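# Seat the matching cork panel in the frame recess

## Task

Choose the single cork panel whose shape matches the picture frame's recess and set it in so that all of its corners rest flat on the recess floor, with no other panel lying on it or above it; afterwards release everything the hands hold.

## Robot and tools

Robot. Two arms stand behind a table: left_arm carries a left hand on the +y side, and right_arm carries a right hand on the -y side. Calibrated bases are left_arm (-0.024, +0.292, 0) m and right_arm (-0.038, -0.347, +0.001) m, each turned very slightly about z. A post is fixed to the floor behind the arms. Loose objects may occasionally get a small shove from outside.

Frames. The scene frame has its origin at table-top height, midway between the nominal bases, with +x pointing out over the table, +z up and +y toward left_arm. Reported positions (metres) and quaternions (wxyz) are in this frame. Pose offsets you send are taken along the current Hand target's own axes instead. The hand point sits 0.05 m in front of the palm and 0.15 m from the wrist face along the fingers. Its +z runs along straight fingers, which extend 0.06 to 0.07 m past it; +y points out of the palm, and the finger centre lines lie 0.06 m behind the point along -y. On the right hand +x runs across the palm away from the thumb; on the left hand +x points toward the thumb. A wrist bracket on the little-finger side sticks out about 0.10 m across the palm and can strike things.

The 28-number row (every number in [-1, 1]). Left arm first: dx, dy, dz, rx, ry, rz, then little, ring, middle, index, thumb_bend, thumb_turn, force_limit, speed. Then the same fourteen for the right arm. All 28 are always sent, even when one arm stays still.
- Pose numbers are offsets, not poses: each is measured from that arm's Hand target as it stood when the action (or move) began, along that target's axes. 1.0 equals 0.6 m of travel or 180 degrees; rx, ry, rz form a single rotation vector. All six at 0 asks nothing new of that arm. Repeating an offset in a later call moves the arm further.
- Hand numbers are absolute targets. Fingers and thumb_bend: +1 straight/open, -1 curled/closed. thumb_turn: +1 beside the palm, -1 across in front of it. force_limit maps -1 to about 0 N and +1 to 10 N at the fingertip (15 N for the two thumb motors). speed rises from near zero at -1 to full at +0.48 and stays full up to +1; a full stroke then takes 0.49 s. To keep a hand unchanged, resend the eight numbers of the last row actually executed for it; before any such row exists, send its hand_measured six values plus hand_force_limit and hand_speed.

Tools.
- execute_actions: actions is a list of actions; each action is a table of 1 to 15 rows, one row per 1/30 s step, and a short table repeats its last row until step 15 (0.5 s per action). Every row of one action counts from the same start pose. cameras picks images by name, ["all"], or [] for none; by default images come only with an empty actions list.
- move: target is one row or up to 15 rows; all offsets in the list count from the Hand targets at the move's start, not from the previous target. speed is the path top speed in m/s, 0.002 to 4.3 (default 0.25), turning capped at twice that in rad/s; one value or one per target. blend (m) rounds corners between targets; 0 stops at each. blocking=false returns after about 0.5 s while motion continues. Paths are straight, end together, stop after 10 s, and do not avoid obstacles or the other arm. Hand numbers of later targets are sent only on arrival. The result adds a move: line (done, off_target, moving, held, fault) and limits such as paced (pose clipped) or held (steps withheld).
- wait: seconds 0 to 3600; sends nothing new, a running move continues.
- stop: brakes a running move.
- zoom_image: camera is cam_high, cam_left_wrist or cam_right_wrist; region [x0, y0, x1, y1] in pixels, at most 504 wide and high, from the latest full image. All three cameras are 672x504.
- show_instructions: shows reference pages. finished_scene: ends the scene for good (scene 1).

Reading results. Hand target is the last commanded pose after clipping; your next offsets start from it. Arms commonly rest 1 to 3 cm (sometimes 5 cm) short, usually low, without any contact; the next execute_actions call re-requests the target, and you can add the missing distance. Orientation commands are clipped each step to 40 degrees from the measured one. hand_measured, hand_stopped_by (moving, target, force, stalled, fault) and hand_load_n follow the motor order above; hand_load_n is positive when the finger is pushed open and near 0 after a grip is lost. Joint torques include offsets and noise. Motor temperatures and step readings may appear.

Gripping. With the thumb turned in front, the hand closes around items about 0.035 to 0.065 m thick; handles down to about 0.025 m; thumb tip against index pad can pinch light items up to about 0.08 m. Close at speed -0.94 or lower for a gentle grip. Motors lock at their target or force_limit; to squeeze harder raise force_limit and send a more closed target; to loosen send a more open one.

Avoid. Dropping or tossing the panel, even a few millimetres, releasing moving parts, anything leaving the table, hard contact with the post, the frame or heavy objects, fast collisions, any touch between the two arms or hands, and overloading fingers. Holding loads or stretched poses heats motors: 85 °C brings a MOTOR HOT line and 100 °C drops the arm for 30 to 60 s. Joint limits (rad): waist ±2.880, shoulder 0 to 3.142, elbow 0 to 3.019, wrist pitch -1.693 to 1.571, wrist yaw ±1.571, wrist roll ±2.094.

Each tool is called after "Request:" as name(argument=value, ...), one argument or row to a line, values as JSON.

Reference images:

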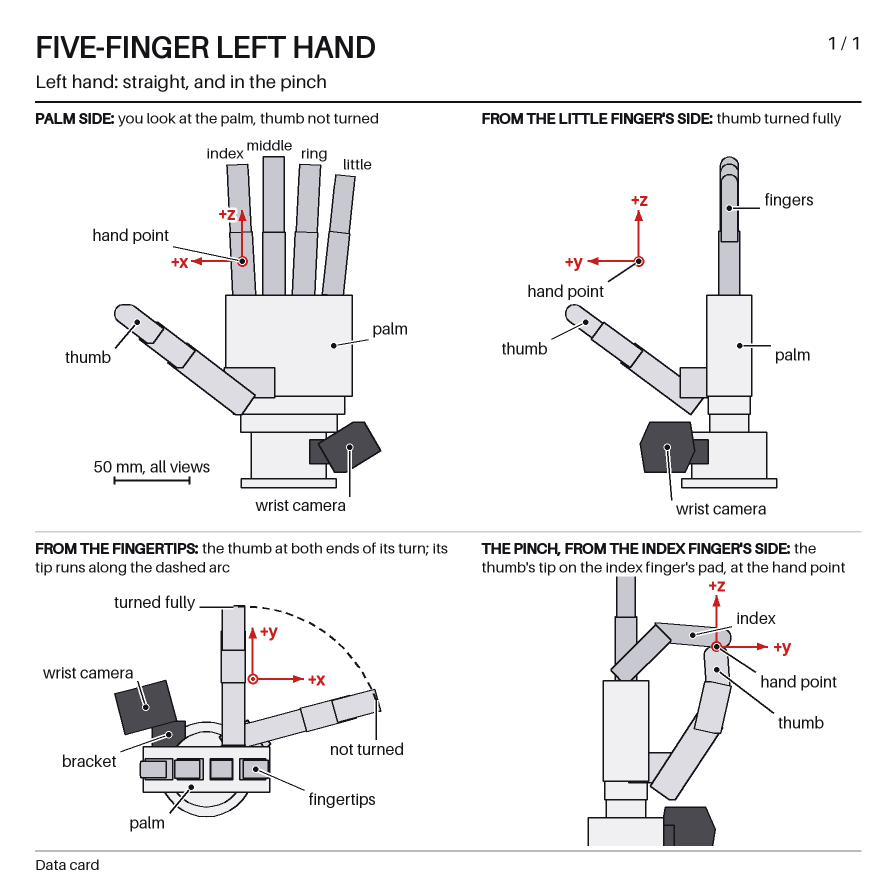

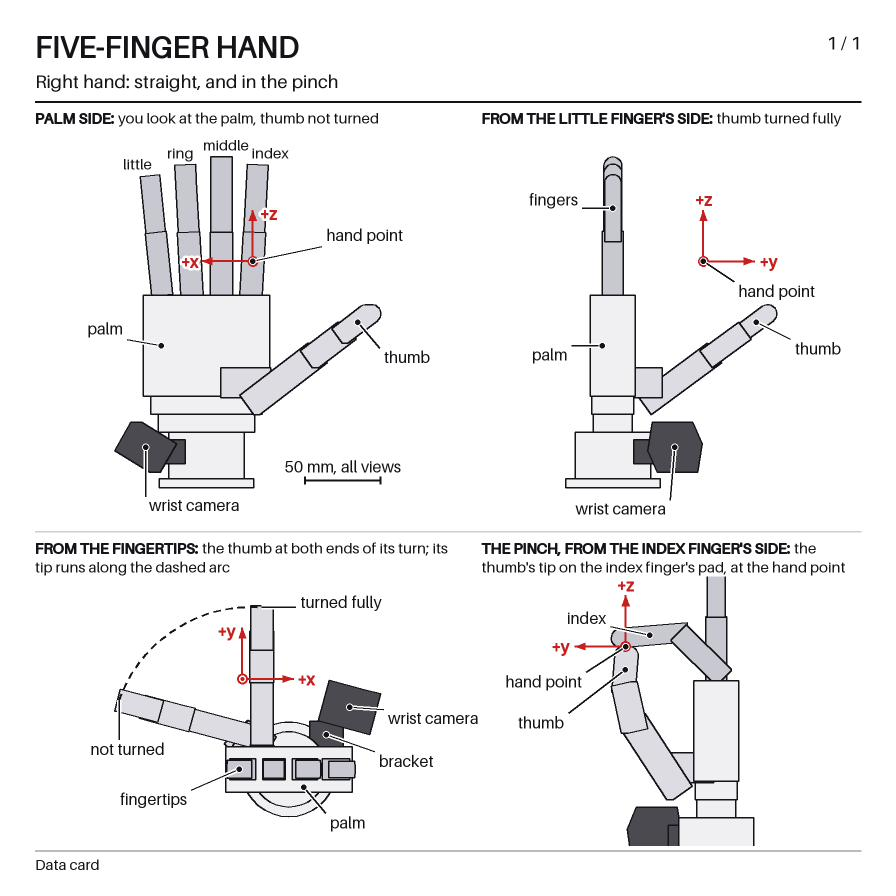

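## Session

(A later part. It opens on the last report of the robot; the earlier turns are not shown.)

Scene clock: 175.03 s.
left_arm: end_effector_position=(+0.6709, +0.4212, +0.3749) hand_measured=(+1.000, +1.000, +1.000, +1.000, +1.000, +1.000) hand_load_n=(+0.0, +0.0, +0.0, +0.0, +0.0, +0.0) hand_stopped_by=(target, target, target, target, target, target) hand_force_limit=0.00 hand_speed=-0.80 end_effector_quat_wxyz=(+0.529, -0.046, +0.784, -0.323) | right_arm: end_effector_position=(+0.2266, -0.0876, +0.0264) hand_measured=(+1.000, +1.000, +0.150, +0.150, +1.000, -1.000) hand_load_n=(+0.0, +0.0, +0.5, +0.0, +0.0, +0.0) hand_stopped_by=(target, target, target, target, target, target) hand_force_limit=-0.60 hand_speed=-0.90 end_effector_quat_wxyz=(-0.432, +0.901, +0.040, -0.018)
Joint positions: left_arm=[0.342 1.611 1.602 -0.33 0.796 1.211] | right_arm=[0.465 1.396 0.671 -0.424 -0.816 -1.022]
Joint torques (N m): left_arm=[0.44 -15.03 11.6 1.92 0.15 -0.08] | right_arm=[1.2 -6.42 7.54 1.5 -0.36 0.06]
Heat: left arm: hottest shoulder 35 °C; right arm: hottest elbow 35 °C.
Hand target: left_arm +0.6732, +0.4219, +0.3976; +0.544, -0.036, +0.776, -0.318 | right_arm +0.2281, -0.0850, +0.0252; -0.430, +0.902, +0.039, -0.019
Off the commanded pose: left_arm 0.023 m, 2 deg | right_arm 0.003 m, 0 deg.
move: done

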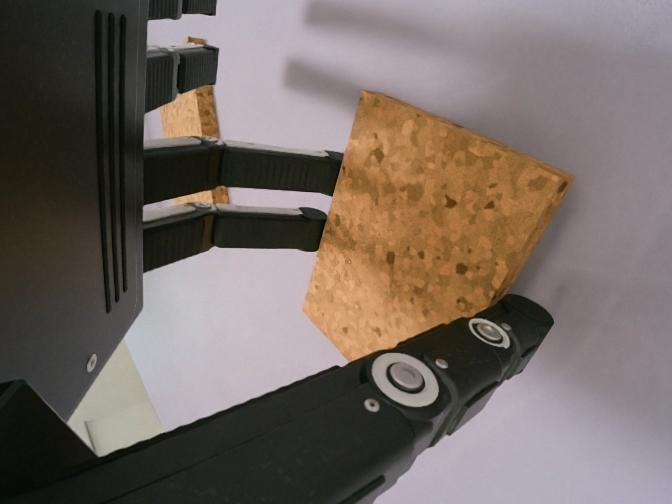

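Request:
zoom_image(
  camera="cam_right_wrist",
  region=[280, 80, 580, 380],
)

Scaled by 1.680 from the camera's image (finer frame: 960x720).

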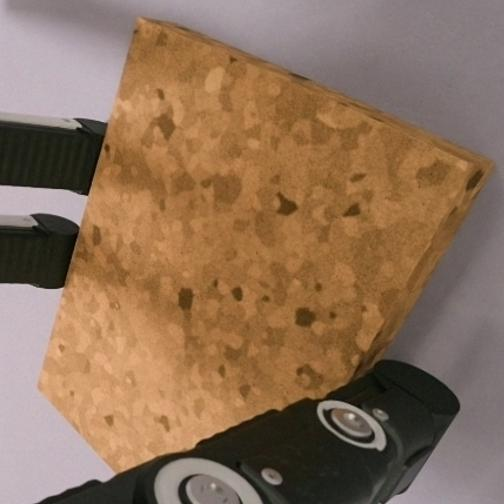

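Request:
move(
  target=[0,0,0,0,0,0,1,1,1,1,1,1,0,-0.8,0,0,0,0,0,0,1,1,-0.1,-0.1,1,-1,-0.6,-0.92],
  speed=0.05,
  cameras=["cam_right_wrist"],
)

Scene clock: 180.07 s.
left_arm: end_effector_position=(+0.6709, +0.4212, +0.3749) hand_measured=(+1.000, +1.000, +1.000, +1.000, +1.000, +1.000) hand_load_n=(+0.0, +0.0, +0.0, +0.0, +0.0, +0.0) hand_stopped_by=(target, target, target, target, target, target) hand_force_limit=0.00 hand_speed=-0.80 end_effector_quat_wxyz=(+0.529, -0.046, +0.784, -0.323) | right_arm: end_effector_position=(+0.2271, -0.0882, +0.0259) hand_measured=(+1.000, +1.000, +0.070, +0.054, +1.000, -1.000) hand_load_n=(+0.0, +0.0, +2.0, +3.0, +1.0, -0.5) hand_stopped_by=(target, target, force, force, target, target) hand_force_limit=-0.60 hand_speed=-0.92 end_effector_quat_wxyz=(-0.431, +0.902, +0.040, -0.017)
Joint positions: left_arm=[0.342 1.611 1.602 -0.33 0.796 1.211] | right_arm=[0.465 1.396 0.671 -0.424 -0.811 -1.021]
Joint torques (N m): left_arm=[0.44 -15.09 11.6 1.88 0.15 -0.08] | right_arm=[1.14 -6.42 7.53 1.47 -0.53 0.06]
Heat: left arm: hottest shoulder 35 °C; right arm: hottest elbow 35 °C.
Hand target: left_arm +0.6732, +0.4219, +0.3976; +0.544, -0.036, +0.776, -0.318 | right_arm +0.2281, -0.0850, +0.0252; -0.430, +0.902, +0.039, -0.019
Off the commanded pose: left_arm 0.023 m, 2 deg | right_arm 0.003 m, 0 deg.
move: done

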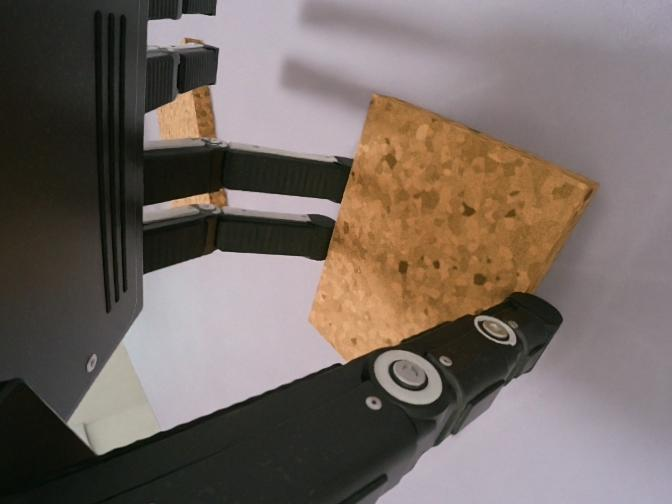

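Request:
move(
  target=[0,0,0,0,0,0,1,1,1,1,1,1,0,-0.8,0,-0.0773,-0.0635,0,0,0,1,1,-0.1,-0.1,1,-1,-0.6,-0.92],
  speed=0.06,
  cameras=["cam_right_wrist", "cam_high"],
)

Scene clock: 183.63 s.
left_arm: end_effector_position=(+0.6709, +0.4212, +0.3749) hand_measured=(+1.000, +1.000, +1.000, +1.000, +1.000, +1.000) hand_load_n=(+0.0, -0.5, +0.0, -0.5, +0.0, +0.0) hand_stopped_by=(target, target, target, target, target, target) hand_force_limit=0.00 hand_speed=-0.80 end_effector_quat_wxyz=(+0.529, -0.046, +0.784, -0.323) | right_arm: end_effector_position=(+0.2176, -0.0929, +0.0699) hand_measured=(+1.000, +1.000, +0.070, +0.054, +1.000, -1.000) hand_load_n=(+0.0, +0.0, +2.0, +3.0, +1.0, -0.5) hand_stopped_by=(target, target, force, force, target, target) hand_force_limit=-0.60 hand_speed=-0.92 end_effector_quat_wxyz=(-0.424, +0.904, +0.033, -0.031)
Joint positions: left_arm=[0.342 1.611 1.602 -0.33 0.796 1.211] | right_arm=[0.465 1.296 0.726 -0.612 -0.81 -1.021]
Joint torques (N m): left_arm=[0.38 -15.15 11.64 1.89 0.15 -0.08] | right_arm=[1.08 -7.3 10.45 0.92 -0.57 0.05]
Heat: left arm: hottest shoulder 35 °C; right arm: hottest elbow 35 °C.
Hand target: left_arm +0.6732, +0.4219, +0.3976; +0.544, -0.036, +0.776, -0.318 | right_arm +0.2281, -0.0853, +0.0853; -0.430, +0.902, +0.039, -0.019
Off the commanded pose: left_arm 0.023 m, 2 deg | right_arm 0.020 m, 2 deg.
move: off_target (right_arm)
Images, in order (width x height): cam_high 672x504, cam_right_wrist 672x504.

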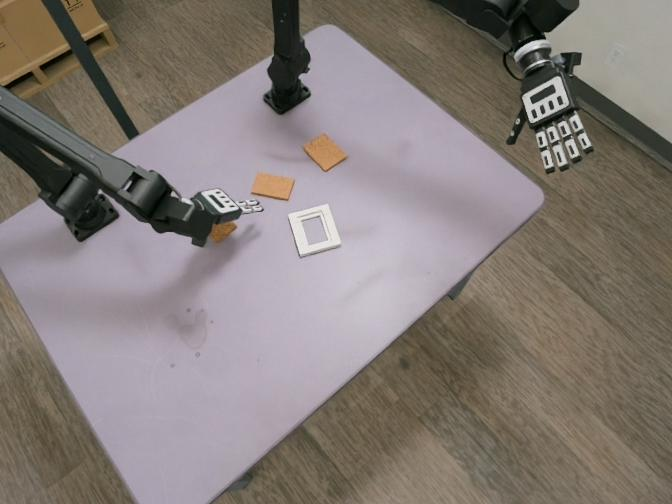

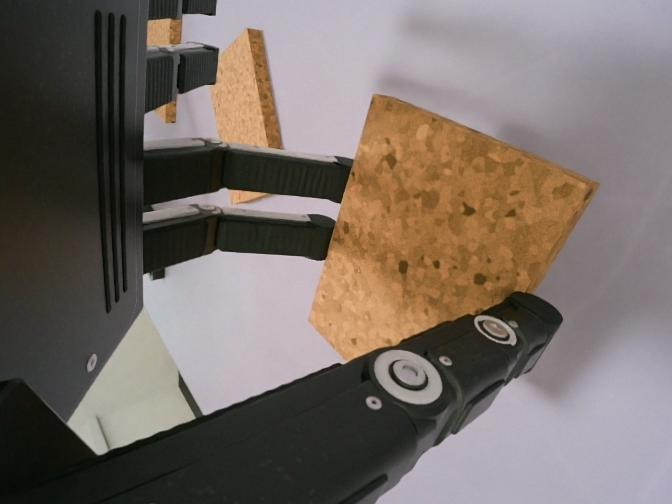

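Request:
move(
  target=[0,0,0,0,0,0,1,1,1,1,1,1,0,-0.8,0.2853,-0.1953,0.2015,0,0.1079,0.0874,1,1,-0.1,-0.1,1,-1,-0.6,-0.92],
  speed=0.15,
  cameras=["cam_right_wrist", "cam_high"],
)

Scene clock: 193.87 s.
left_arm: end_effector_position=(+0.6709, +0.4212, +0.3749) hand_measured=(+1.000, +1.000, +1.000, +1.000, +1.000, +1.000) hand_load_n=(+0.0, +0.0, +0.0, +0.0, +0.0, +0.0) hand_stopped_by=(target, target, target, target, target, target) hand_force_limit=0.00 hand_speed=-0.80 end_effector_quat_wxyz=(+0.529, -0.046, +0.784, -0.323) | right_arm: end_effector_position=(+0.3729, +0.0809, +0.0887) hand_measured=(+1.000, +1.000, +0.070, +0.054, +1.000, -1.000) hand_load_n=(+0.0, +0.0, +2.5, +3.0, +0.5, -0.5) hand_stopped_by=(target, target, force, force, target, target) hand_force_limit=-0.60 hand_speed=-0.92 end_effector_quat_wxyz=(-0.411, +0.895, -0.161, +0.066)
Joint positions: left_arm=[0.342 1.611 1.602 -0.33 0.796 1.211] | right_arm=[0.673 1.674 1.163 -0.288 -0.421 -0.379]
Joint torques (N m): left_arm=[0.44 -15.15 11.6 1.92 0.15 -0.08] | right_arm=[1.2 -12.1 11.52 2.5 -0.25 0.07]
Heat: left arm: hottest shoulder 35 °C; right arm: hottest elbow 35 °C.
Hand target: left_arm +0.6732, +0.4219, +0.3976; +0.544, -0.036, +0.776, -0.318 | right_arm +0.3842, +0.0966, +0.1001; -0.424, +0.889, -0.157, +0.075
Off the commanded pose: left_arm 0.023 m, 2 deg | right_arm 0.022 m, 2 deg.
move: off_target (right_arm)
Images, in order (width x height): cam_high 672x504, cam_right_wrist 672x504.

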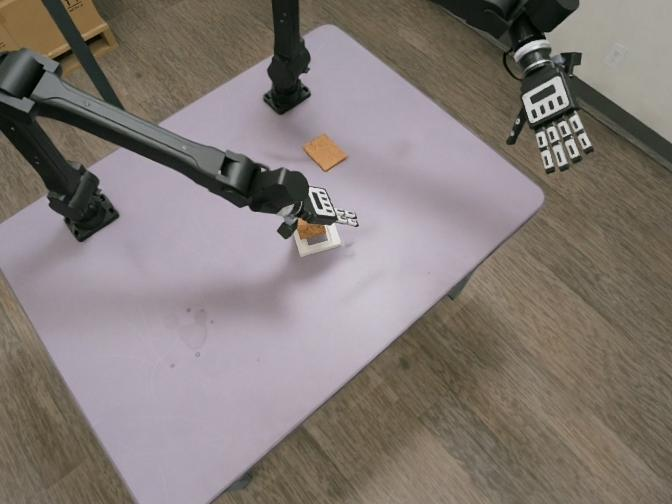

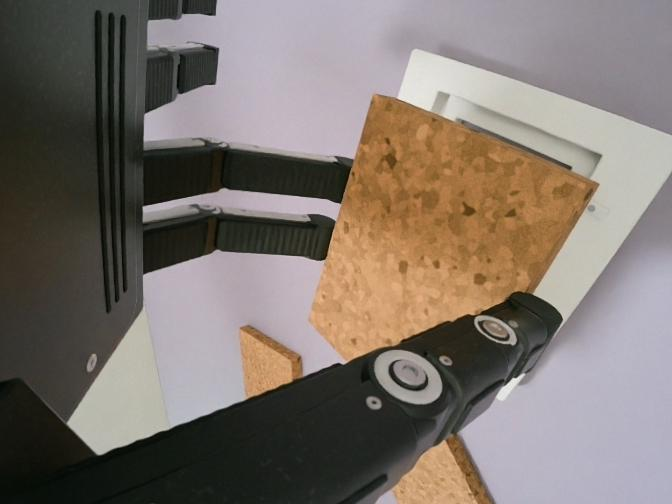

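Request:
zoom_image(
  camera="cam_right_wrist",
  region=[520, 110, 672, 262],
)

Request:
zoom_image(
  camera="cam_right_wrist",
  region=[360, 30, 672, 264],
)

Scaled by 3.316 from the camera's image (finer frame: 960x720).

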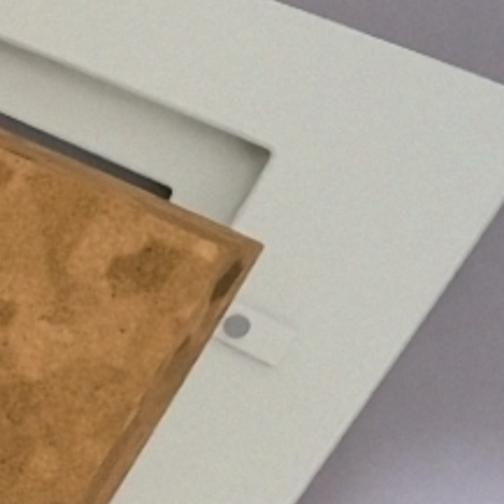

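Scaled by 1.615 from the camera's image (finer frame: 960x720).

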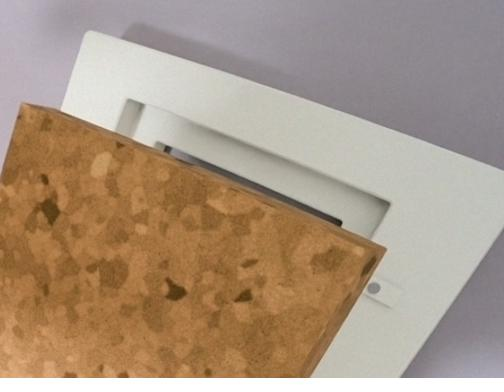

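Request:
zoom_image(
  camera="cam_right_wrist",
  region=[400, 40, 500, 140],
)

Scaled by 5.040 from the camera's image (finer frame: 960x720).

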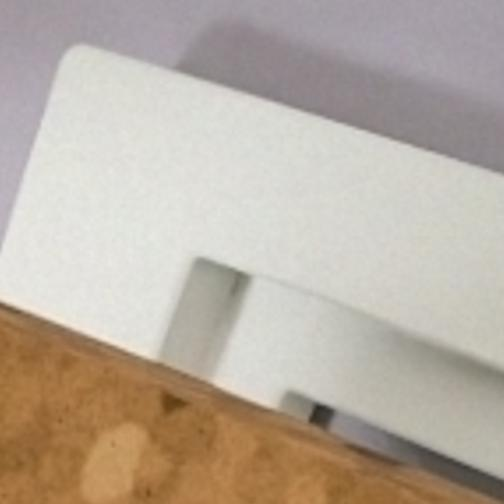

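Request:
move(
  target=[0,0,0,0,0,0,1,1,1,1,1,1,0,-0.8,-0.0023,0.0545,0.0463,0,0.0052,0.0042,1,1,-0.1,-0.1,1,-1,-0.6,-0.92],
  speed=0.1,
  cameras=["cam_right_wrist"],
)

Scene clock: 229.70 s.
left_arm: end_effector_position=(+0.6709, +0.4212, +0.3749) hand_measured=(+1.000, +1.000, +1.000, +1.000, +1.000, +1.000) hand_load_n=(+0.0, +0.0, +0.0, +0.0, +0.0, +0.0) hand_stopped_by=(target, target, target, target, target, target) hand_force_limit=0.00 hand_speed=-0.80 end_effector_quat_wxyz=(+0.529, -0.046, +0.784, -0.323) | right_arm: end_effector_position=(+0.3836, +0.0902, +0.0585) hand_measured=(+1.000, +1.000, +0.070, +0.054, +1.000, -1.000) hand_load_n=(+0.0, +0.0, +2.5, +3.0, +1.0, -0.5) hand_stopped_by=(target, target, force, force, target, target) hand_force_limit=-0.60 hand_speed=-0.92 end_effector_quat_wxyz=(-0.418, +0.889, -0.168, +0.078)
Joint positions: left_arm=[0.342 1.611 1.602 -0.33 0.796 1.211] | right_arm=[0.678 1.736 1.143 -0.174 -0.401 -0.358]
Joint torques (N m): left_arm=[0.38 -15.15 11.62 1.92 0.15 -0.09] | right_arm=[1.44 -13.04 8.36 2.71 -0.23 0.07]
Heat: left arm: hottest shoulder 35 °C; right arm: hottest elbow 37 °C.
Hand target: left_arm +0.6732, +0.4219, +0.3976; +0.544, -0.036, +0.776, -0.318 | right_arm +0.3830, +0.0979, +0.0570; -0.423, +0.887, -0.166, +0.079
Off the commanded pose: left_arm 0.023 m, 2 deg | right_arm 0.008 m, 1 deg.
move: done

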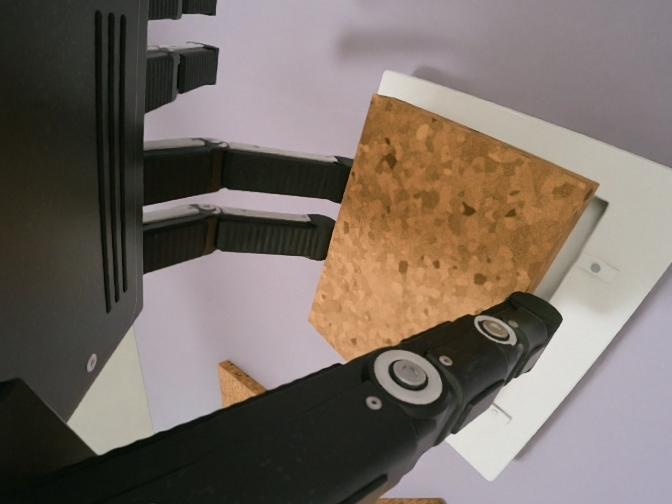

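Request:
move(
  target=[0,0,0,0,0,0,1,1,1,1,1,1,0,-0.8,-0.0088,0.014,0.0173,0,0,0,1,1,-0.1,-0.1,1,-1,-0.6,-0.92],
  speed=0.08,
  cameras=["cam_right_wrist"],
)

Scene clock: 240.30 s.
left_arm: end_effector_position=(+0.6709, +0.4212, +0.3749) hand_measured=(+1.000, +1.000, +1.000, +1.000, +1.000, +1.000) hand_load_n=(+0.0, +0.0, +0.0, +0.0, +0.0, +0.0) hand_stopped_by=(target, target, target, target, target, target) hand_force_limit=0.00 hand_speed=-0.80 end_effector_quat_wxyz=(+0.529, -0.046, +0.784, -0.323) | right_arm: end_effector_position=(+0.3795, +0.0959, +0.0470) hand_measured=(+1.000, +1.000, +0.070, +0.054, +1.000, -1.000) hand_load_n=(+0.0, -0.5, +2.5, +3.0, +0.5, -0.5) hand_stopped_by=(target, target, force, force, target, target) hand_force_limit=-0.60 hand_speed=-0.92 end_effector_quat_wxyz=(-0.419, +0.889, -0.167, +0.079)
Joint positions: left_arm=[0.342 1.611 1.602 -0.33 0.796 1.211] | right_arm=[0.691 1.754 1.13 -0.137 -0.393 -0.35]
Joint torques (N m): left_arm=[0.38 -15.15 11.64 1.88 0.15 -0.08] | right_arm=[1.32 -12.92 8.14 2.74 -0.23 0.07]
Heat: left arm: hottest shoulder 35 °C; right arm: hottest elbow 36 °C.
Hand target: left_arm +0.6732, +0.4219, +0.3976; +0.544, -0.036, +0.776, -0.318 | right_arm +0.3790, +0.1025, +0.0440; -0.423, +0.887, -0.166, +0.079
Off the commanded pose: left_arm 0.023 m, 2 deg | right_arm 0.007 m, 0 deg.
move: done

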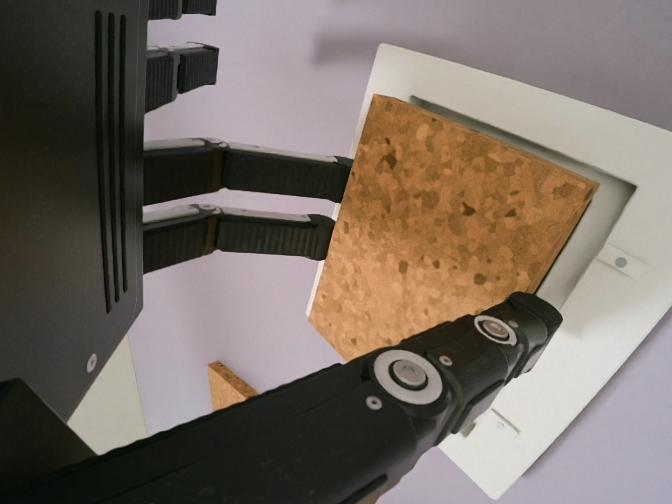

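Request:
move(
  target=[0,0,0,0,0,0,1,1,1,1,1,1,0,-0.8,-0.0019,0.0085,0,0,0.0043,0.0035,1,1,-0.1,-0.1,1,-1,-0.6,-0.92],
  speed=0.05,
  cameras=["cam_right_wrist"],
)

Scene clock: 251.40 s.
left_arm: end_effector_position=(+0.6709, +0.4212, +0.3749) hand_measured=(+1.000, +1.000, +1.000, +1.000, +1.000, +1.000) hand_load_n=(+0.0, +0.0, +0.0, +0.0, +0.0, +0.0) hand_stopped_by=(target, target, target, target, target, target) hand_force_limit=0.00 hand_speed=-0.80 end_effector_quat_wxyz=(+0.529, -0.046, +0.784, -0.323) | right_arm: end_effector_position=(+0.3804, +0.0951, +0.0442) hand_measured=(+1.000, +1.000, +0.070, +0.054, +1.000, -1.000) hand_load_n=(+0.0, +0.0, +2.0, +2.5, +0.5, -1.0) hand_stopped_by=(target, target, force, force, target, target) hand_force_limit=-0.60 hand_speed=-0.92 end_effector_quat_wxyz=(-0.421, +0.886, -0.174, +0.084)
Joint positions: left_arm=[0.342 1.611 1.602 -0.33 0.796 1.211] | right_arm=[0.691 1.754 1.117 -0.112 -0.38 -0.335]
Joint torques (N m): left_arm=[0.44 -15.09 11.62 1.91 0.14 -0.08] | right_arm=[1.38 -13.33 7.6 2.62 -0.14 0.03]
Heat: left arm: hottest shoulder 35 °C; right arm: hottest elbow 36 °C.
Hand target: left_arm +0.6732, +0.4219, +0.3976; +0.544, -0.036, +0.776, -0.318 | right_arm +0.3769, +0.1000, +0.0400; -0.422, +0.886, -0.174, +0.083
Off the commanded pose: left_arm 0.023 m, 2 deg | right_arm 0.007 m, 0 deg.
move: done

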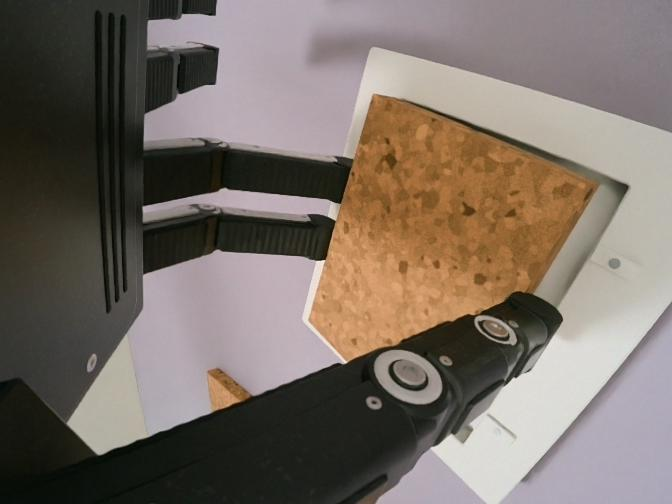

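Request:
zoom_image(
  camera="cam_right_wrist",
  region=[340, 40, 500, 160],
)

Request:
zoom_image(
  camera="cam_right_wrist",
  region=[500, 120, 660, 320],
)

Scaled by 3.150 from the camera's image (finer frame: 960x720).

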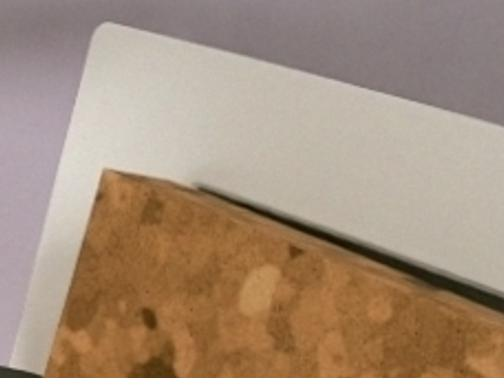

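Scaled by 2.520 from the camera's image (finer frame: 960x720).

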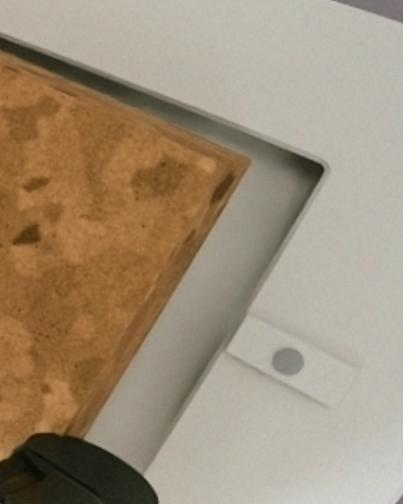

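Request:
move(
  target=[0,0,0,0,0,0,1,1,1,1,1,1,0,-0.8,-0.0045,0.0043,-0.008,0,-0.0065,-0.0052,1,1,-0.1,-0.1,1,-1,-0.6,-0.92],
  speed=0.05,
  cameras=["cam_right_wrist"],
)

Request:
zoom_image(
  camera="cam_right_wrist",
  region=[340, 40, 660, 280],
)

Scene clock: 266.03 s.
left_arm: end_effector_position=(+0.6709, +0.4212, +0.3749) hand_measured=(+1.000, +1.000, +1.000, +1.000, +1.000, +1.000) hand_load_n=(+0.0, +0.0, +0.0, +0.0, +0.0, +0.0) hand_stopped_by=(target, target, target, target, target, target) hand_force_limit=0.00 hand_speed=-0.80 end_effector_quat_wxyz=(+0.529, -0.046, +0.784, -0.323) | right_arm: end_effector_position=(+0.3772, +0.0956, +0.0438) hand_measured=(+1.000, +1.000, +0.070, +0.054, +1.000, -1.000) hand_load_n=(+0.0, +0.0, +2.0, +3.0, +0.5, -0.5) hand_stopped_by=(target, target, force, force, target, target) hand_force_limit=-0.60 hand_speed=-0.92 end_effector_quat_wxyz=(-0.423, +0.887, -0.168, +0.078)
Joint positions: left_arm=[0.342 1.611 1.602 -0.33 0.796 1.211] | right_arm=[0.691 1.753 1.114 -0.112 -0.396 -0.341]
Joint torques (N m): left_arm=[0.44 -15.15 11.63 1.91 0.15 -0.07] | right_arm=[1.14 -13.98 7.08 2.26 -0.38 -0.06]
Heat: left arm: hottest shoulder 35 °C; right arm: hottest elbow 35 °C.
Hand target: left_arm +0.6732, +0.4219, +0.3976; +0.544, -0.036, +0.776, -0.318 | right_arm +0.3723, +0.0960, +0.0410; -0.423, +0.888, -0.162, +0.077
Off the commanded pose: left_arm 0.023 m, 2 deg | right_arm 0.006 m, 1 deg.
move: done

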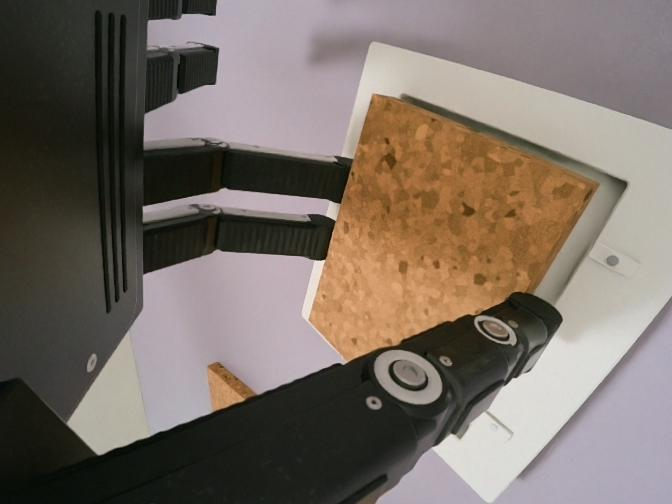

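Scaled by 1.575 from the camera's image (finer frame: 960x720).

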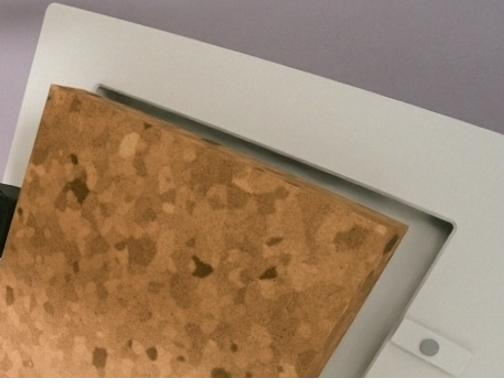

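Request:
move(
  target=[0,0,0,0,0,0,1,1,1,1,1,1,0,-0.8,-0.0015,0.0048,-0.006,0,0,0,1,1,-0.1,-0.1,1,-1,-0.6,-0.92],
  speed=0.05,
  cameras=["cam_right_wrist"],
)

Request:
zoom_image(
  camera="cam_right_wrist",
  region=[340, 40, 660, 280],
)

Scene clock: 271.23 s.
left_arm: end_effector_position=(+0.6709, +0.4212, +0.3749) hand_measured=(+1.000, +1.000, +1.000, +1.000, +1.000, +1.000) hand_load_n=(+0.0, +0.0, +0.0, -0.5, +0.0, +0.0) hand_stopped_by=(target, target, target, target, target, target) hand_force_limit=0.00 hand_speed=-0.80 end_effector_quat_wxyz=(+0.529, -0.046, +0.784, -0.323) | right_arm: end_effector_position=(+0.3732, +0.0930, +0.0429) hand_measured=(+1.000, +1.000, +0.070, +0.054, +1.000, -1.000) hand_load_n=(+0.0, +0.0, +2.5, +3.0, +0.5, -0.5) hand_stopped_by=(target, target, force, force, target, target) hand_force_limit=-0.60 hand_speed=-0.92 end_effector_quat_wxyz=(-0.423, +0.887, -0.167, +0.077)
Joint positions: left_arm=[0.342 1.611 1.602 -0.33 0.796 1.211] | right_arm=[0.691 1.746 1.101 -0.108 -0.4 -0.344]
Joint torques (N m): left_arm=[0.38 -15.15 11.63 1.92 0.15 -0.08] | right_arm=[0.79 -13.98 7.08 2.21 -0.34 -0.07]
Heat: left arm: hottest elbow 36 °C; right arm: hottest elbow 35 °C.
Hand target: left_arm +0.6732, +0.4219, +0.3976; +0.544, -0.036, +0.776, -0.318 | right_arm +0.3699, +0.0920, +0.0410; -0.423, +0.888, -0.162, +0.077
Off the commanded pose: left_arm 0.023 m, 2 deg | right_arm 0.004 m, 1 deg.
move: done

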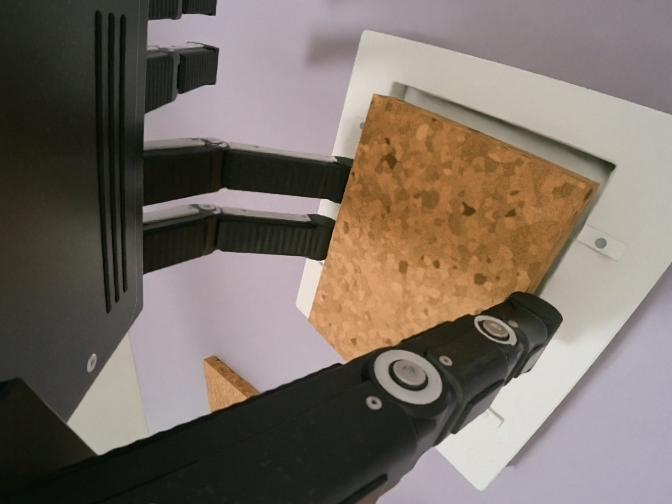

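Scaled by 1.575 from the camera's image (finer frame: 960x720).

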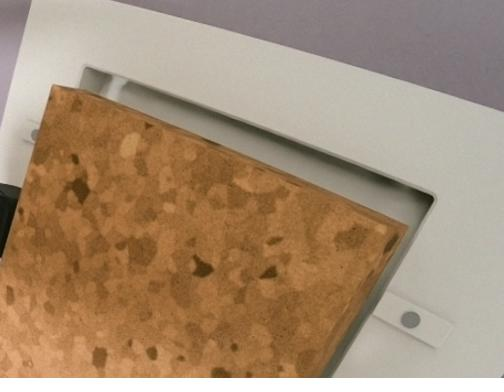

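Request:
move(
  target=[0,0,0,0,0,0,1,1,1,1,1,1,0,-0.8,0.0044,-0.0044,0.0055,0,0,0,1,1,-0.1,-0.1,1,-1,-0.6,-0.92],
  speed=0.05,
  cameras=["cam_right_wrist"],
)

Request:
zoom_image(
  camera="cam_right_wrist",
  region=[340, 40, 660, 280],
)

Scene clock: 278.40 s.
left_arm: end_effector_position=(+0.6709, +0.4212, +0.3749) hand_measured=(+1.000, +1.000, +1.000, +1.000, +1.000, +1.000) hand_load_n=(-0.5, +0.0, +0.0, +0.0, +0.0, +0.0) hand_stopped_by=(target, target, target, target, target, target) hand_force_limit=0.00 hand_speed=-0.80 end_effector_quat_wxyz=(+0.529, -0.046, +0.784, -0.323) | right_arm: end_effector_position=(+0.3732, +0.0930, +0.0429) hand_measured=(+1.000, +1.000, +0.070, +0.054, +1.000, -1.000) hand_load_n=(+0.0, +0.0, +2.5, +3.0, +0.5, -1.0) hand_stopped_by=(target, target, force, force, target, target) hand_force_limit=-0.60 hand_speed=-0.92 end_effector_quat_wxyz=(-0.423, +0.887, -0.166, +0.077)
Joint positions: left_arm=[0.342 1.611 1.602 -0.33 0.796 1.211] | right_arm=[0.691 1.746 1.101 -0.108 -0.4 -0.344]
Joint torques (N m): left_arm=[0.44 -15.09 11.62 1.91 0.16 -0.07] | right_arm=[0.79 -13.04 8.28 2.04 -0.34 -0.09]
Heat: left arm: hottest elbow 36 °C; right arm: hottest shoulder 34 °C.
Hand target: left_arm +0.6732, +0.4219, +0.3976; +0.544, -0.036, +0.776, -0.318 | right_arm +0.3738, +0.0951, +0.0410; -0.423, +0.888, -0.162, +0.077
Off the commanded pose: left_arm 0.023 m, 2 deg | right_arm 0.003 m, 1 deg.
move: done

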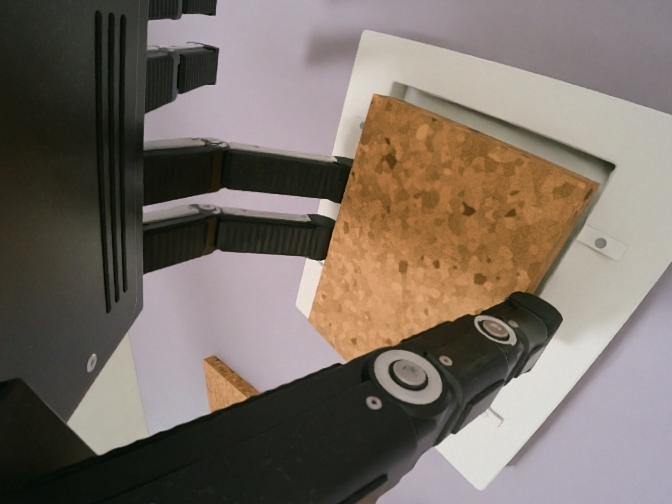

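Scaled by 1.575 from the camera's image (finer frame: 960x720).

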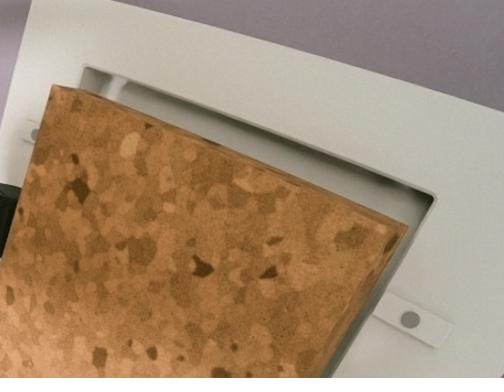

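Request:
move(
  target=[0,0,0,0,0,0,1,1,1,1,1,1,0,-0.8,0.0028,-0.0028,0.0034,0,0,0,1,1,-0.1,-0.1,1,-1,-0.6,-0.92],
  speed=0.05,
)

Scene clock: 280.83 s.
left_arm: end_effector_position=(+0.6709, +0.4212, +0.3749) hand_measured=(+1.000, +1.000, +1.000, +1.000, +1.000, +1.000) hand_load_n=(+0.0, +0.0, +0.0, +0.0, +0.0, +0.0) hand_stopped_by=(target, target, target, target, target, target) hand_force_limit=0.00 hand_speed=-0.80 end_effector_quat_wxyz=(+0.529, -0.046, +0.784, -0.323) | right_arm: end_effector_position=(+0.3732, +0.0930, +0.0429) hand_measured=(+1.000, +1.000, +0.070, +0.054, +1.000, -1.000) hand_load_n=(+0.0, +0.0, +2.5, +3.0, +1.0, -0.5) hand_stopped_by=(target, target, force, force, target, target) hand_force_limit=-0.60 hand_speed=-0.92 end_effector_quat_wxyz=(-0.423, +0.887, -0.166, +0.077)
Joint positions: left_arm=[0.342 1.611 1.602 -0.33 0.796 1.211] | right_arm=[0.691 1.746 1.101 -0.108 -0.4 -0.345]
Joint torques (N m): left_arm=[0.26 -15.21 11.63 1.89 0.15 -0.08] | right_arm=[0.79 -12.57 9.05 1.92 -0.35 -0.09]
Heat: left arm: hottest elbow 36 °C; right arm: hottest shoulder 34 °C.
Hand target: left_arm +0.6732, +0.4219, +0.3976; +0.544, -0.036, +0.776, -0.318 | right_arm +0.3763, +0.0969, +0.0410; -0.423, +0.888, -0.162, +0.077
Off the commanded pose: left_arm 0.023 m, 2 deg | right_arm 0.005 m, 0 deg.
move: done

Request:
move(
  target=[0,0,0,0,0,0,1,1,1,1,1,1,0,-0.8,0.0028,-0.0028,0.0034,0,0,0,1,1,-0.1,-0.1,1,-1,-0.6,-0.92],
  speed=0.05,
)

Scene clock: 283.40 s.
left_arm: end_effector_position=(+0.6709, +0.4212, +0.3749) hand_measured=(+1.000, +1.000, +1.000, +1.000, +1.000, +1.000) hand_load_n=(+0.0, +0.0, +0.0, +0.0, +0.0, +0.0) hand_stopped_by=(target, target, target, target, target, target) hand_force_limit=0.00 hand_speed=-0.80 end_effector_quat_wxyz=(+0.529, -0.046, +0.784, -0.323) | right_arm: end_effector_position=(+0.3732, +0.0930, +0.0429) hand_measured=(+1.000, +1.000, +0.070, +0.054, +1.000, -1.000) hand_load_n=(+0.0, +0.0, +2.5, +3.0, +1.0, -1.0) hand_stopped_by=(target, target, force, force, target, target) hand_force_limit=-0.60 hand_speed=-0.92 end_effector_quat_wxyz=(-0.423, +0.887, -0.166, +0.077)
Joint positions: left_arm=[0.342 1.611 1.602 -0.33 0.796 1.211] | right_arm=[0.691 1.746 1.101 -0.108 -0.4 -0.345]
Joint torques (N m): left_arm=[0.5 -15.15 11.62 1.91 0.15 -0.08] | right_arm=[0.67 -12.04 9.81 1.8 -0.35 -0.08]
Heat: left arm: hottest elbow 36 °C; right arm: hottest shoulder 34 °C.
Hand target: left_arm +0.6732, +0.4219, +0.3976; +0.544, -0.036, +0.776, -0.318 | right_arm +0.3788, +0.0988, +0.0411; -0.423, +0.888, -0.162, +0.077
Off the commanded pose: left_arm 0.023 m, 2 deg | right_arm 0.008 m, 0 deg.
move: done

Request:
move(
  target=[0,0,0,0,0,0,1,1,1,1,1,1,0,-0.8,0.0022,-0.0022,0.0027,0,0,0,1,1,-0.1,-0.1,1,-1,-0.6,-0.92],
  speed=0.05,
)

Request:
move(
  target=[0,0,0,0,0,0,1,1,1,1,1,1,0,-0.8,0.0022,-0.0022,0.0027,0,0,0,1,1,-0.1,-0.1,1,-1,-0.6,-0.92],
  speed=0.05,
)

Scene clock: 285.80 s.
left_arm: end_effector_position=(+0.6709, +0.4212, +0.3749) hand_measured=(+1.000, +1.000, +1.000, +1.000, +1.000, +1.000) hand_load_n=(+0.0, +0.0, -0.5, +0.0, +0.0, +0.0) hand_stopped_by=(target, target, target, target, target, target) hand_force_limit=0.00 hand_speed=-0.80 end_effector_quat_wxyz=(+0.529, -0.046, +0.784, -0.323) | right_arm: end_effector_position=(+0.3734, +0.0932, +0.0430) hand_measured=(+1.000, +1.000, +0.070, +0.054, +1.000, -1.000) hand_load_n=(+0.0, +0.0, +1.5, +3.0, +0.5, -0.5) hand_stopped_by=(target, target, force, force, target, target) hand_force_limit=-0.60 hand_speed=-0.92 end_effector_quat_wxyz=(-0.424, +0.887, -0.166, +0.077)
Joint positions: left_arm=[0.342 1.611 1.602 -0.33 0.796 1.211] | right_arm=[0.691 1.746 1.101 -0.108 -0.401 -0.345]
Joint torques (N m): left_arm=[0.38 -15.09 11.63 1.91 0.15 -0.08] | right_arm=[0.73 -11.69 10.33 1.72 -0.35 -0.08]
Heat: left arm: hottest elbow 36 °C; right arm: hottest elbow 35 °C.
Hand target: left_arm +0.6732, +0.4219, +0.3976; +0.544, -0.036, +0.776, -0.318 | right_arm +0.3807, +0.1003, +0.0411; -0.423, +0.888, -0.162, +0.077
Off the commanded pose: left_arm 0.023 m, 2 deg | right_arm 0.010 m, 0 deg.
move: done

Scene clock: 286.30 s.
left_arm: end_effector_position=(+0.6709, +0.4212, +0.3749) hand_measured=(+1.000, +1.000, +1.000, +1.000, +1.000, +1.000) hand_load_n=(+0.0, +0.0, +0.0, +0.0, +0.0, +0.0) hand_stopped_by=(target, target, target, target, target, target) hand_force_limit=0.00 hand_speed=-0.80 end_effector_quat_wxyz=(+0.529, -0.046, +0.784, -0.323) | right_arm: end_effector_position=(+0.3752, +0.0950, +0.0431) hand_measured=(+1.000, +1.000, +0.070, +0.054, +1.000, -1.000) hand_load_n=(+0.0, +0.0, +1.5, +3.0, +1.0, -0.5) hand_stopped_by=(target, target, force, force, target, target) hand_force_limit=-0.60 hand_speed=-0.92 end_effector_quat_wxyz=(-0.424, +0.887, -0.166, +0.077)
Joint positions: left_arm=[0.342 1.611 1.602 -0.33 0.796 1.211] | right_arm=[0.691 1.751 1.108 -0.108 -0.402 -0.345]
Joint torques (N m): left_arm=[0.38 -15.03 11.62 1.92 0.14 -0.08] | right_arm=[0.67 -11.75 10.43 1.61 -0.29 -0.08]
Heat: left arm: hottest elbow 36 °C; right arm: hottest elbow 35 °C.
Hand target: left_arm +0.6732, +0.4219, +0.3976; +0.544, -0.036, +0.776, -0.318 | right_arm +0.3828, +0.1018, +0.0412; -0.423, +0.888, -0.162, +0.077
Off the commanded pose: left_arm 0.023 m, 2 deg | right_arm 0.010 m, 0 deg.
move: done

Request:
wait(
  seconds=0,
  cameras=["cam_right_wrist"],
)

Request:
zoom_image(
  camera="cam_right_wrist",
  region=[340, 40, 660, 280],
)

Scene clock: 290.77 s.
left_arm: end_effector_position=(+0.6709, +0.4212, +0.3749) hand_measured=(+1.000, +1.000, +1.000, +1.000, +1.000, +1.000) hand_load_n=(+0.0, +0.0, -0.5, +0.0, +0.0, +0.0) hand_stopped_by=(target, target, target, target, target, target) hand_force_limit=0.00 hand_speed=-0.80 end_effector_quat_wxyz=(+0.529, -0.046, +0.784, -0.323) | right_arm: end_effector_position=(+0.3752, +0.0950, +0.0431) hand_measured=(+1.000, +1.000, +0.070, +0.054, +1.000, -1.000) hand_load_n=(+0.0, +0.0, +1.5, +2.5, +0.5, -0.5) hand_stopped_by=(target, target, force, force, target, target) hand_force_limit=-0.60 hand_speed=-0.92 end_effector_quat_wxyz=(-0.424, +0.887, -0.166, +0.077)
Joint positions: left_arm=[0.342 1.611 1.602 -0.33 0.796 1.211] | right_arm=[0.691 1.751 1.108 -0.108 -0.402 -0.345]
Joint torques (N m): left_arm=[0.32 -15.15 11.62 1.91 0.15 -0.08] | right_arm=[0.67 -11.75 10.41 1.61 -0.29 -0.09]
Heat: left arm: hottest elbow 36 °C; right arm: hottest elbow 35 °C.
Hand target: left_arm +0.6732, +0.4219, +0.3976; +0.544, -0.036, +0.776, -0.318 | right_arm +0.3828, +0.1018, +0.0412; -0.423, +0.888, -0.162, +0.077
Off the commanded pose: left_arm 0.023 m, 2 deg | right_arm 0.010 m, 0 deg.

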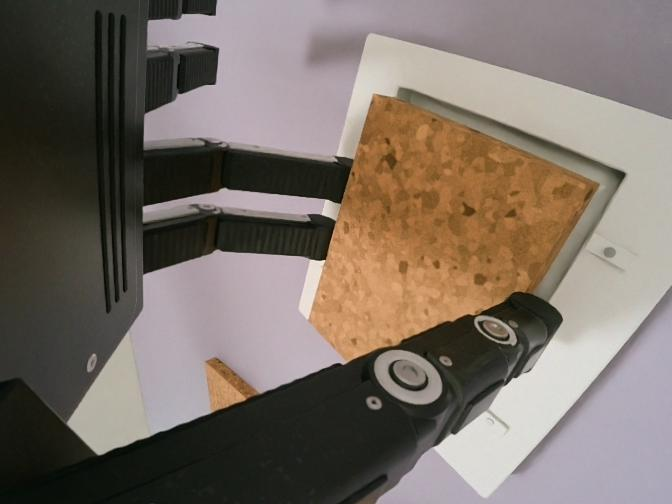

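Scaled by 1.575 from the camera's image (finer frame: 960x720).

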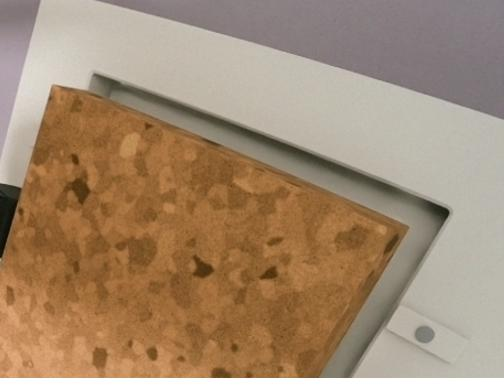

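Request:
move(
  target=[0,0,0,0,0,0,1,1,1,1,1,1,0,-0.8,0.0042,0.0024,-0.003,0,0,0,1,1,-0.1,-0.1,1,-1,-0.6,-0.92],
  speed=0.05,
)

Scene clock: 298.00 s.
left_arm: end_effector_position=(+0.6709, +0.4212, +0.3749) hand_measured=(+1.000, +1.000, +1.000, +1.000, +1.000, +1.000) hand_load_n=(+0.0, +0.0, -0.5, +0.5, +0.0, +0.0) hand_stopped_by=(target, target, target, target, target, target) hand_force_limit=0.00 hand_speed=-0.80 end_effector_quat_wxyz=(+0.529, -0.046, +0.784, -0.323) | right_arm: end_effector_position=(+0.3751, +0.0951, +0.0431) hand_measured=(+1.000, +1.000, +0.070, +0.054, +1.000, -1.000) hand_load_n=(+0.0, -0.5, +1.5, +3.0, +1.0, -0.5) hand_stopped_by=(target, target, force, force, target, target) hand_force_limit=-0.60 hand_speed=-0.92 end_effector_quat_wxyz=(-0.425, +0.887, -0.163, +0.077)
Joint positions: left_arm=[0.342 1.611 1.602 -0.33 0.796 1.211] | right_arm=[0.691 1.751 1.108 -0.108 -0.404 -0.349]
Joint torques (N m): left_arm=[0.38 -15.09 11.62 1.88 0.15 -0.07] | right_arm=[0.21 -11.93 10.29 1.55 -0.39 -0.08]
Heat: left arm: hottest elbow 36 °C; right arm: hottest elbow 35 °C.
Hand target: left_arm +0.6732, +0.4219, +0.3976; +0.544, -0.036, +0.776, -0.318 | right_arm +0.3844, +0.0987, +0.0412; -0.423, +0.888, -0.162, +0.077
Off the commanded pose: left_arm 0.023 m, 2 deg | right_arm 0.010 m, 0 deg.
move: done

Request:
move(
  target=[0,0,0,0,0,0,1,1,1,1,1,1,0,-0.8,0.0062,0.0017,-0.002,0,0,0,1,1,-0.1,-0.1,1,-1,-0.6,-0.92],
  speed=0.05,
)

Scene clock: 300.47 s.
left_arm: end_effector_position=(+0.6709, +0.4212, +0.3749) hand_measured=(+1.000, +1.000, +1.000, +1.000, +1.000, +1.000) hand_load_n=(+0.0, +0.0, +0.0, +0.0, +0.0, +0.0) hand_stopped_by=(target, target, target, target, target, target) hand_force_limit=0.00 hand_speed=-0.80 end_effector_quat_wxyz=(+0.529, -0.046, +0.784, -0.323) | right_arm: end_effector_position=(+0.3755, +0.0944, +0.0429) hand_measured=(+1.000, +1.000, +0.070, +0.054, +1.000, -1.000) hand_load_n=(+0.0, +0.0, +1.5, +3.0, +0.5, -0.5) hand_stopped_by=(target, target, force, force, target, target) hand_force_limit=-0.60 hand_speed=-0.92 end_effector_quat_wxyz=(-0.426, +0.887, -0.162, +0.075)
Joint positions: left_arm=[0.342 1.611 1.602 -0.33 0.796 1.211] | right_arm=[0.688 1.753 1.109 -0.108 -0.411 -0.352]
Joint torques (N m): left_arm=[0.44 -15.21 11.59 1.89 0.15 -0.08] | right_arm=[-0.21 -11.87 10.4 1.42 -0.34 -0.12]
Heat: left arm: hottest elbow 36 °C; right arm: hottest elbow 35 °C.
Hand target: left_arm +0.6732, +0.4219, +0.3976; +0.544, -0.036, +0.776, -0.318 | right_arm +0.3873, +0.0958, +0.0410; -0.423, +0.888, -0.162, +0.077
Off the commanded pose: left_arm 0.023 m, 2 deg | right_arm 0.012 m, 0 deg.
move: off_target (right_arm)

Request:
move(
  target=[0,0,0,0,0,0,1,1,1,1,1,1,0,-0.8,0,0.0052,0.0042,0,0,0,1,1,-0.1,-0.1,1,-1,-0.6,-0.92],
  speed=0.05,
)

Scene clock: 303.47 s.
left_arm: end_effector_position=(+0.6709, +0.4212, +0.3749) hand_measured=(+1.000, +1.000, +1.000, +1.000, +1.000, +1.000) hand_load_n=(+0.0, +0.0, +0.0, -0.5, +0.0, +0.0) hand_stopped_by=(target, target, target, target, target, target) hand_force_limit=0.00 hand_speed=-0.80 end_effector_quat_wxyz=(+0.529, -0.046, +0.784, -0.323) | right_arm: end_effector_position=(+0.3753, +0.0945, +0.0428) hand_measured=(+1.000, +1.000, +0.070, +0.054, +1.000, -1.000) hand_load_n=(+0.0, +0.0, +1.5, +3.0, +1.0, -0.5) hand_stopped_by=(target, target, force, force, target, target) hand_force_limit=-0.60 hand_speed=-0.92 end_effector_quat_wxyz=(-0.426, +0.887, -0.161, +0.075)
Joint positions: left_arm=[0.342 1.611 1.602 -0.33 0.796 1.211] | right_arm=[0.688 1.753 1.109 -0.108 -0.412 -0.353]
Joint torques (N m): left_arm=[0.32 -15.09 11.6 1.92 0.16 -0.08] | right_arm=[-0.15 -11.46 10.07 1.83 -0.29 -0.11]
Heat: left arm: hottest elbow 36 °C; right arm: hottest elbow 35 °C.
Hand target: left_arm +0.6732, +0.4219, +0.3976; +0.544, -0.036, +0.776, -0.318 | right_arm +0.3872, +0.0959, +0.0371; -0.423, +0.888, -0.162, +0.077
Off the commanded pose: left_arm 0.023 m, 2 deg | right_arm 0.013 m, 0 deg.
move: off_target (right_arm)

Request:
move(
  target=[0,0,0,0,0,0,1,1,1,1,1,1,0,-0.8,0,0.0052,0.0042,0,0,0,1,1,-0.1,-0.1,1,-1,-0.6,-0.92],
  speed=0.05,
)

Scene clock: 304.90 s.
left_arm: end_effector_position=(+0.6709, +0.4212, +0.3749) hand_measured=(+1.000, +1.000, +1.000, +1.000, +1.000, +1.000) hand_load_n=(+0.0, +0.0, +0.0, +0.0, +0.0, +0.0) hand_stopped_by=(target, target, target, target, target, target) hand_force_limit=0.00 hand_speed=-0.80 end_effector_quat_wxyz=(+0.529, -0.046, +0.784, -0.323) | right_arm: end_effector_position=(+0.3751, +0.0945, +0.0424) hand_measured=(+1.000, +1.000, +0.070, +0.054, +1.000, -1.000) hand_load_n=(+0.0, +0.0, +1.5, +3.0, +1.0, -0.5) hand_stopped_by=(target, target, force, force, target, target) hand_force_limit=-0.60 hand_speed=-0.92 end_effector_quat_wxyz=(-0.426, +0.887, -0.161, +0.074)
Joint positions: left_arm=[0.342 1.611 1.602 -0.33 0.796 1.211] | right_arm=[0.688 1.754 1.109 -0.108 -0.414 -0.353]
Joint torques (N m): left_arm=[0.38 -15.09 11.63 1.91 0.15 -0.08] | right_arm=[-0.21 -10.99 9.78 2.22 -0.26 -0.11]
Heat: left arm: hottest elbow 36 °C; right arm: hottest elbow 35 °C.
Hand target: left_arm +0.6732, +0.4219, +0.3976; +0.544, -0.036, +0.776, -0.318 | right_arm +0.3872, +0.0958, +0.0329; -0.423, +0.888, -0.162, +0.077
Off the commanded pose: left_arm 0.023 m, 2 deg | right_arm 0.015 m, 1 deg.
move: off_target (right_arm)

Request:
move(
  target=[0,0,0,0,0,0,1,1,1,1,1,1,0,-0.8,0,0.0039,0.0032,0,0,0,1,1,-0.1,-0.1,1,-1,-0.6,-0.92],
  speed=0.05,
  cameras=["cam_right_wrist"],
)

Scene clock: 308.53 s.
left_arm: end_effector_position=(+0.6709, +0.4212, +0.3749) hand_measured=(+1.000, +1.000, +1.000, +1.000, +1.000, +1.000) hand_load_n=(+0.0, +0.0, +0.0, +0.0, +0.0, +0.0) hand_stopped_by=(target, target, target, target, target, target) hand_force_limit=0.00 hand_speed=-0.80 end_effector_quat_wxyz=(+0.529, -0.046, +0.784, -0.323) | right_arm: end_effector_position=(+0.3751, +0.0946, +0.0424) hand_measured=(+1.000, +1.000, +0.070, +0.054, +1.000, -1.000) hand_load_n=(+0.0, +0.0, +1.0, +2.5, +1.0, -0.5) hand_stopped_by=(target, target, force, force, target, target) hand_force_limit=-0.60 hand_speed=-0.92 end_effector_quat_wxyz=(-0.426, +0.887, -0.161, +0.074)
Joint positions: left_arm=[0.342 1.611 1.602 -0.33 0.796 1.211] | right_arm=[0.688 1.754 1.109 -0.107 -0.415 -0.353]
Joint torques (N m): left_arm=[0.38 -15.09 11.62 1.91 0.15 -0.08] | right_arm=[-0.21 -10.7 9.54 2.47 -0.21 -0.11]
Heat: left arm: hottest elbow 36 °C; right arm: hottest elbow 35 °C.
Hand target: left_arm +0.6732, +0.4219, +0.3976; +0.544, -0.036, +0.776, -0.318 | right_arm +0.3872, +0.0959, +0.0300; -0.423, +0.888, -0.162, +0.077
Off the commanded pose: left_arm 0.023 m, 2 deg | right_arm 0.017 m, 1 deg.
move: off_target (right_arm)

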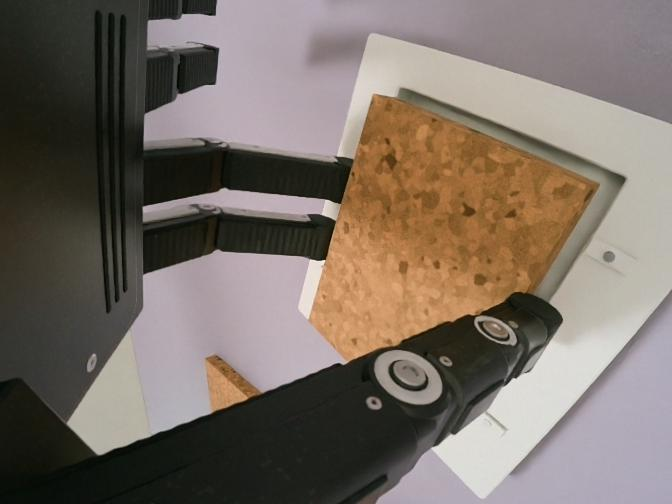

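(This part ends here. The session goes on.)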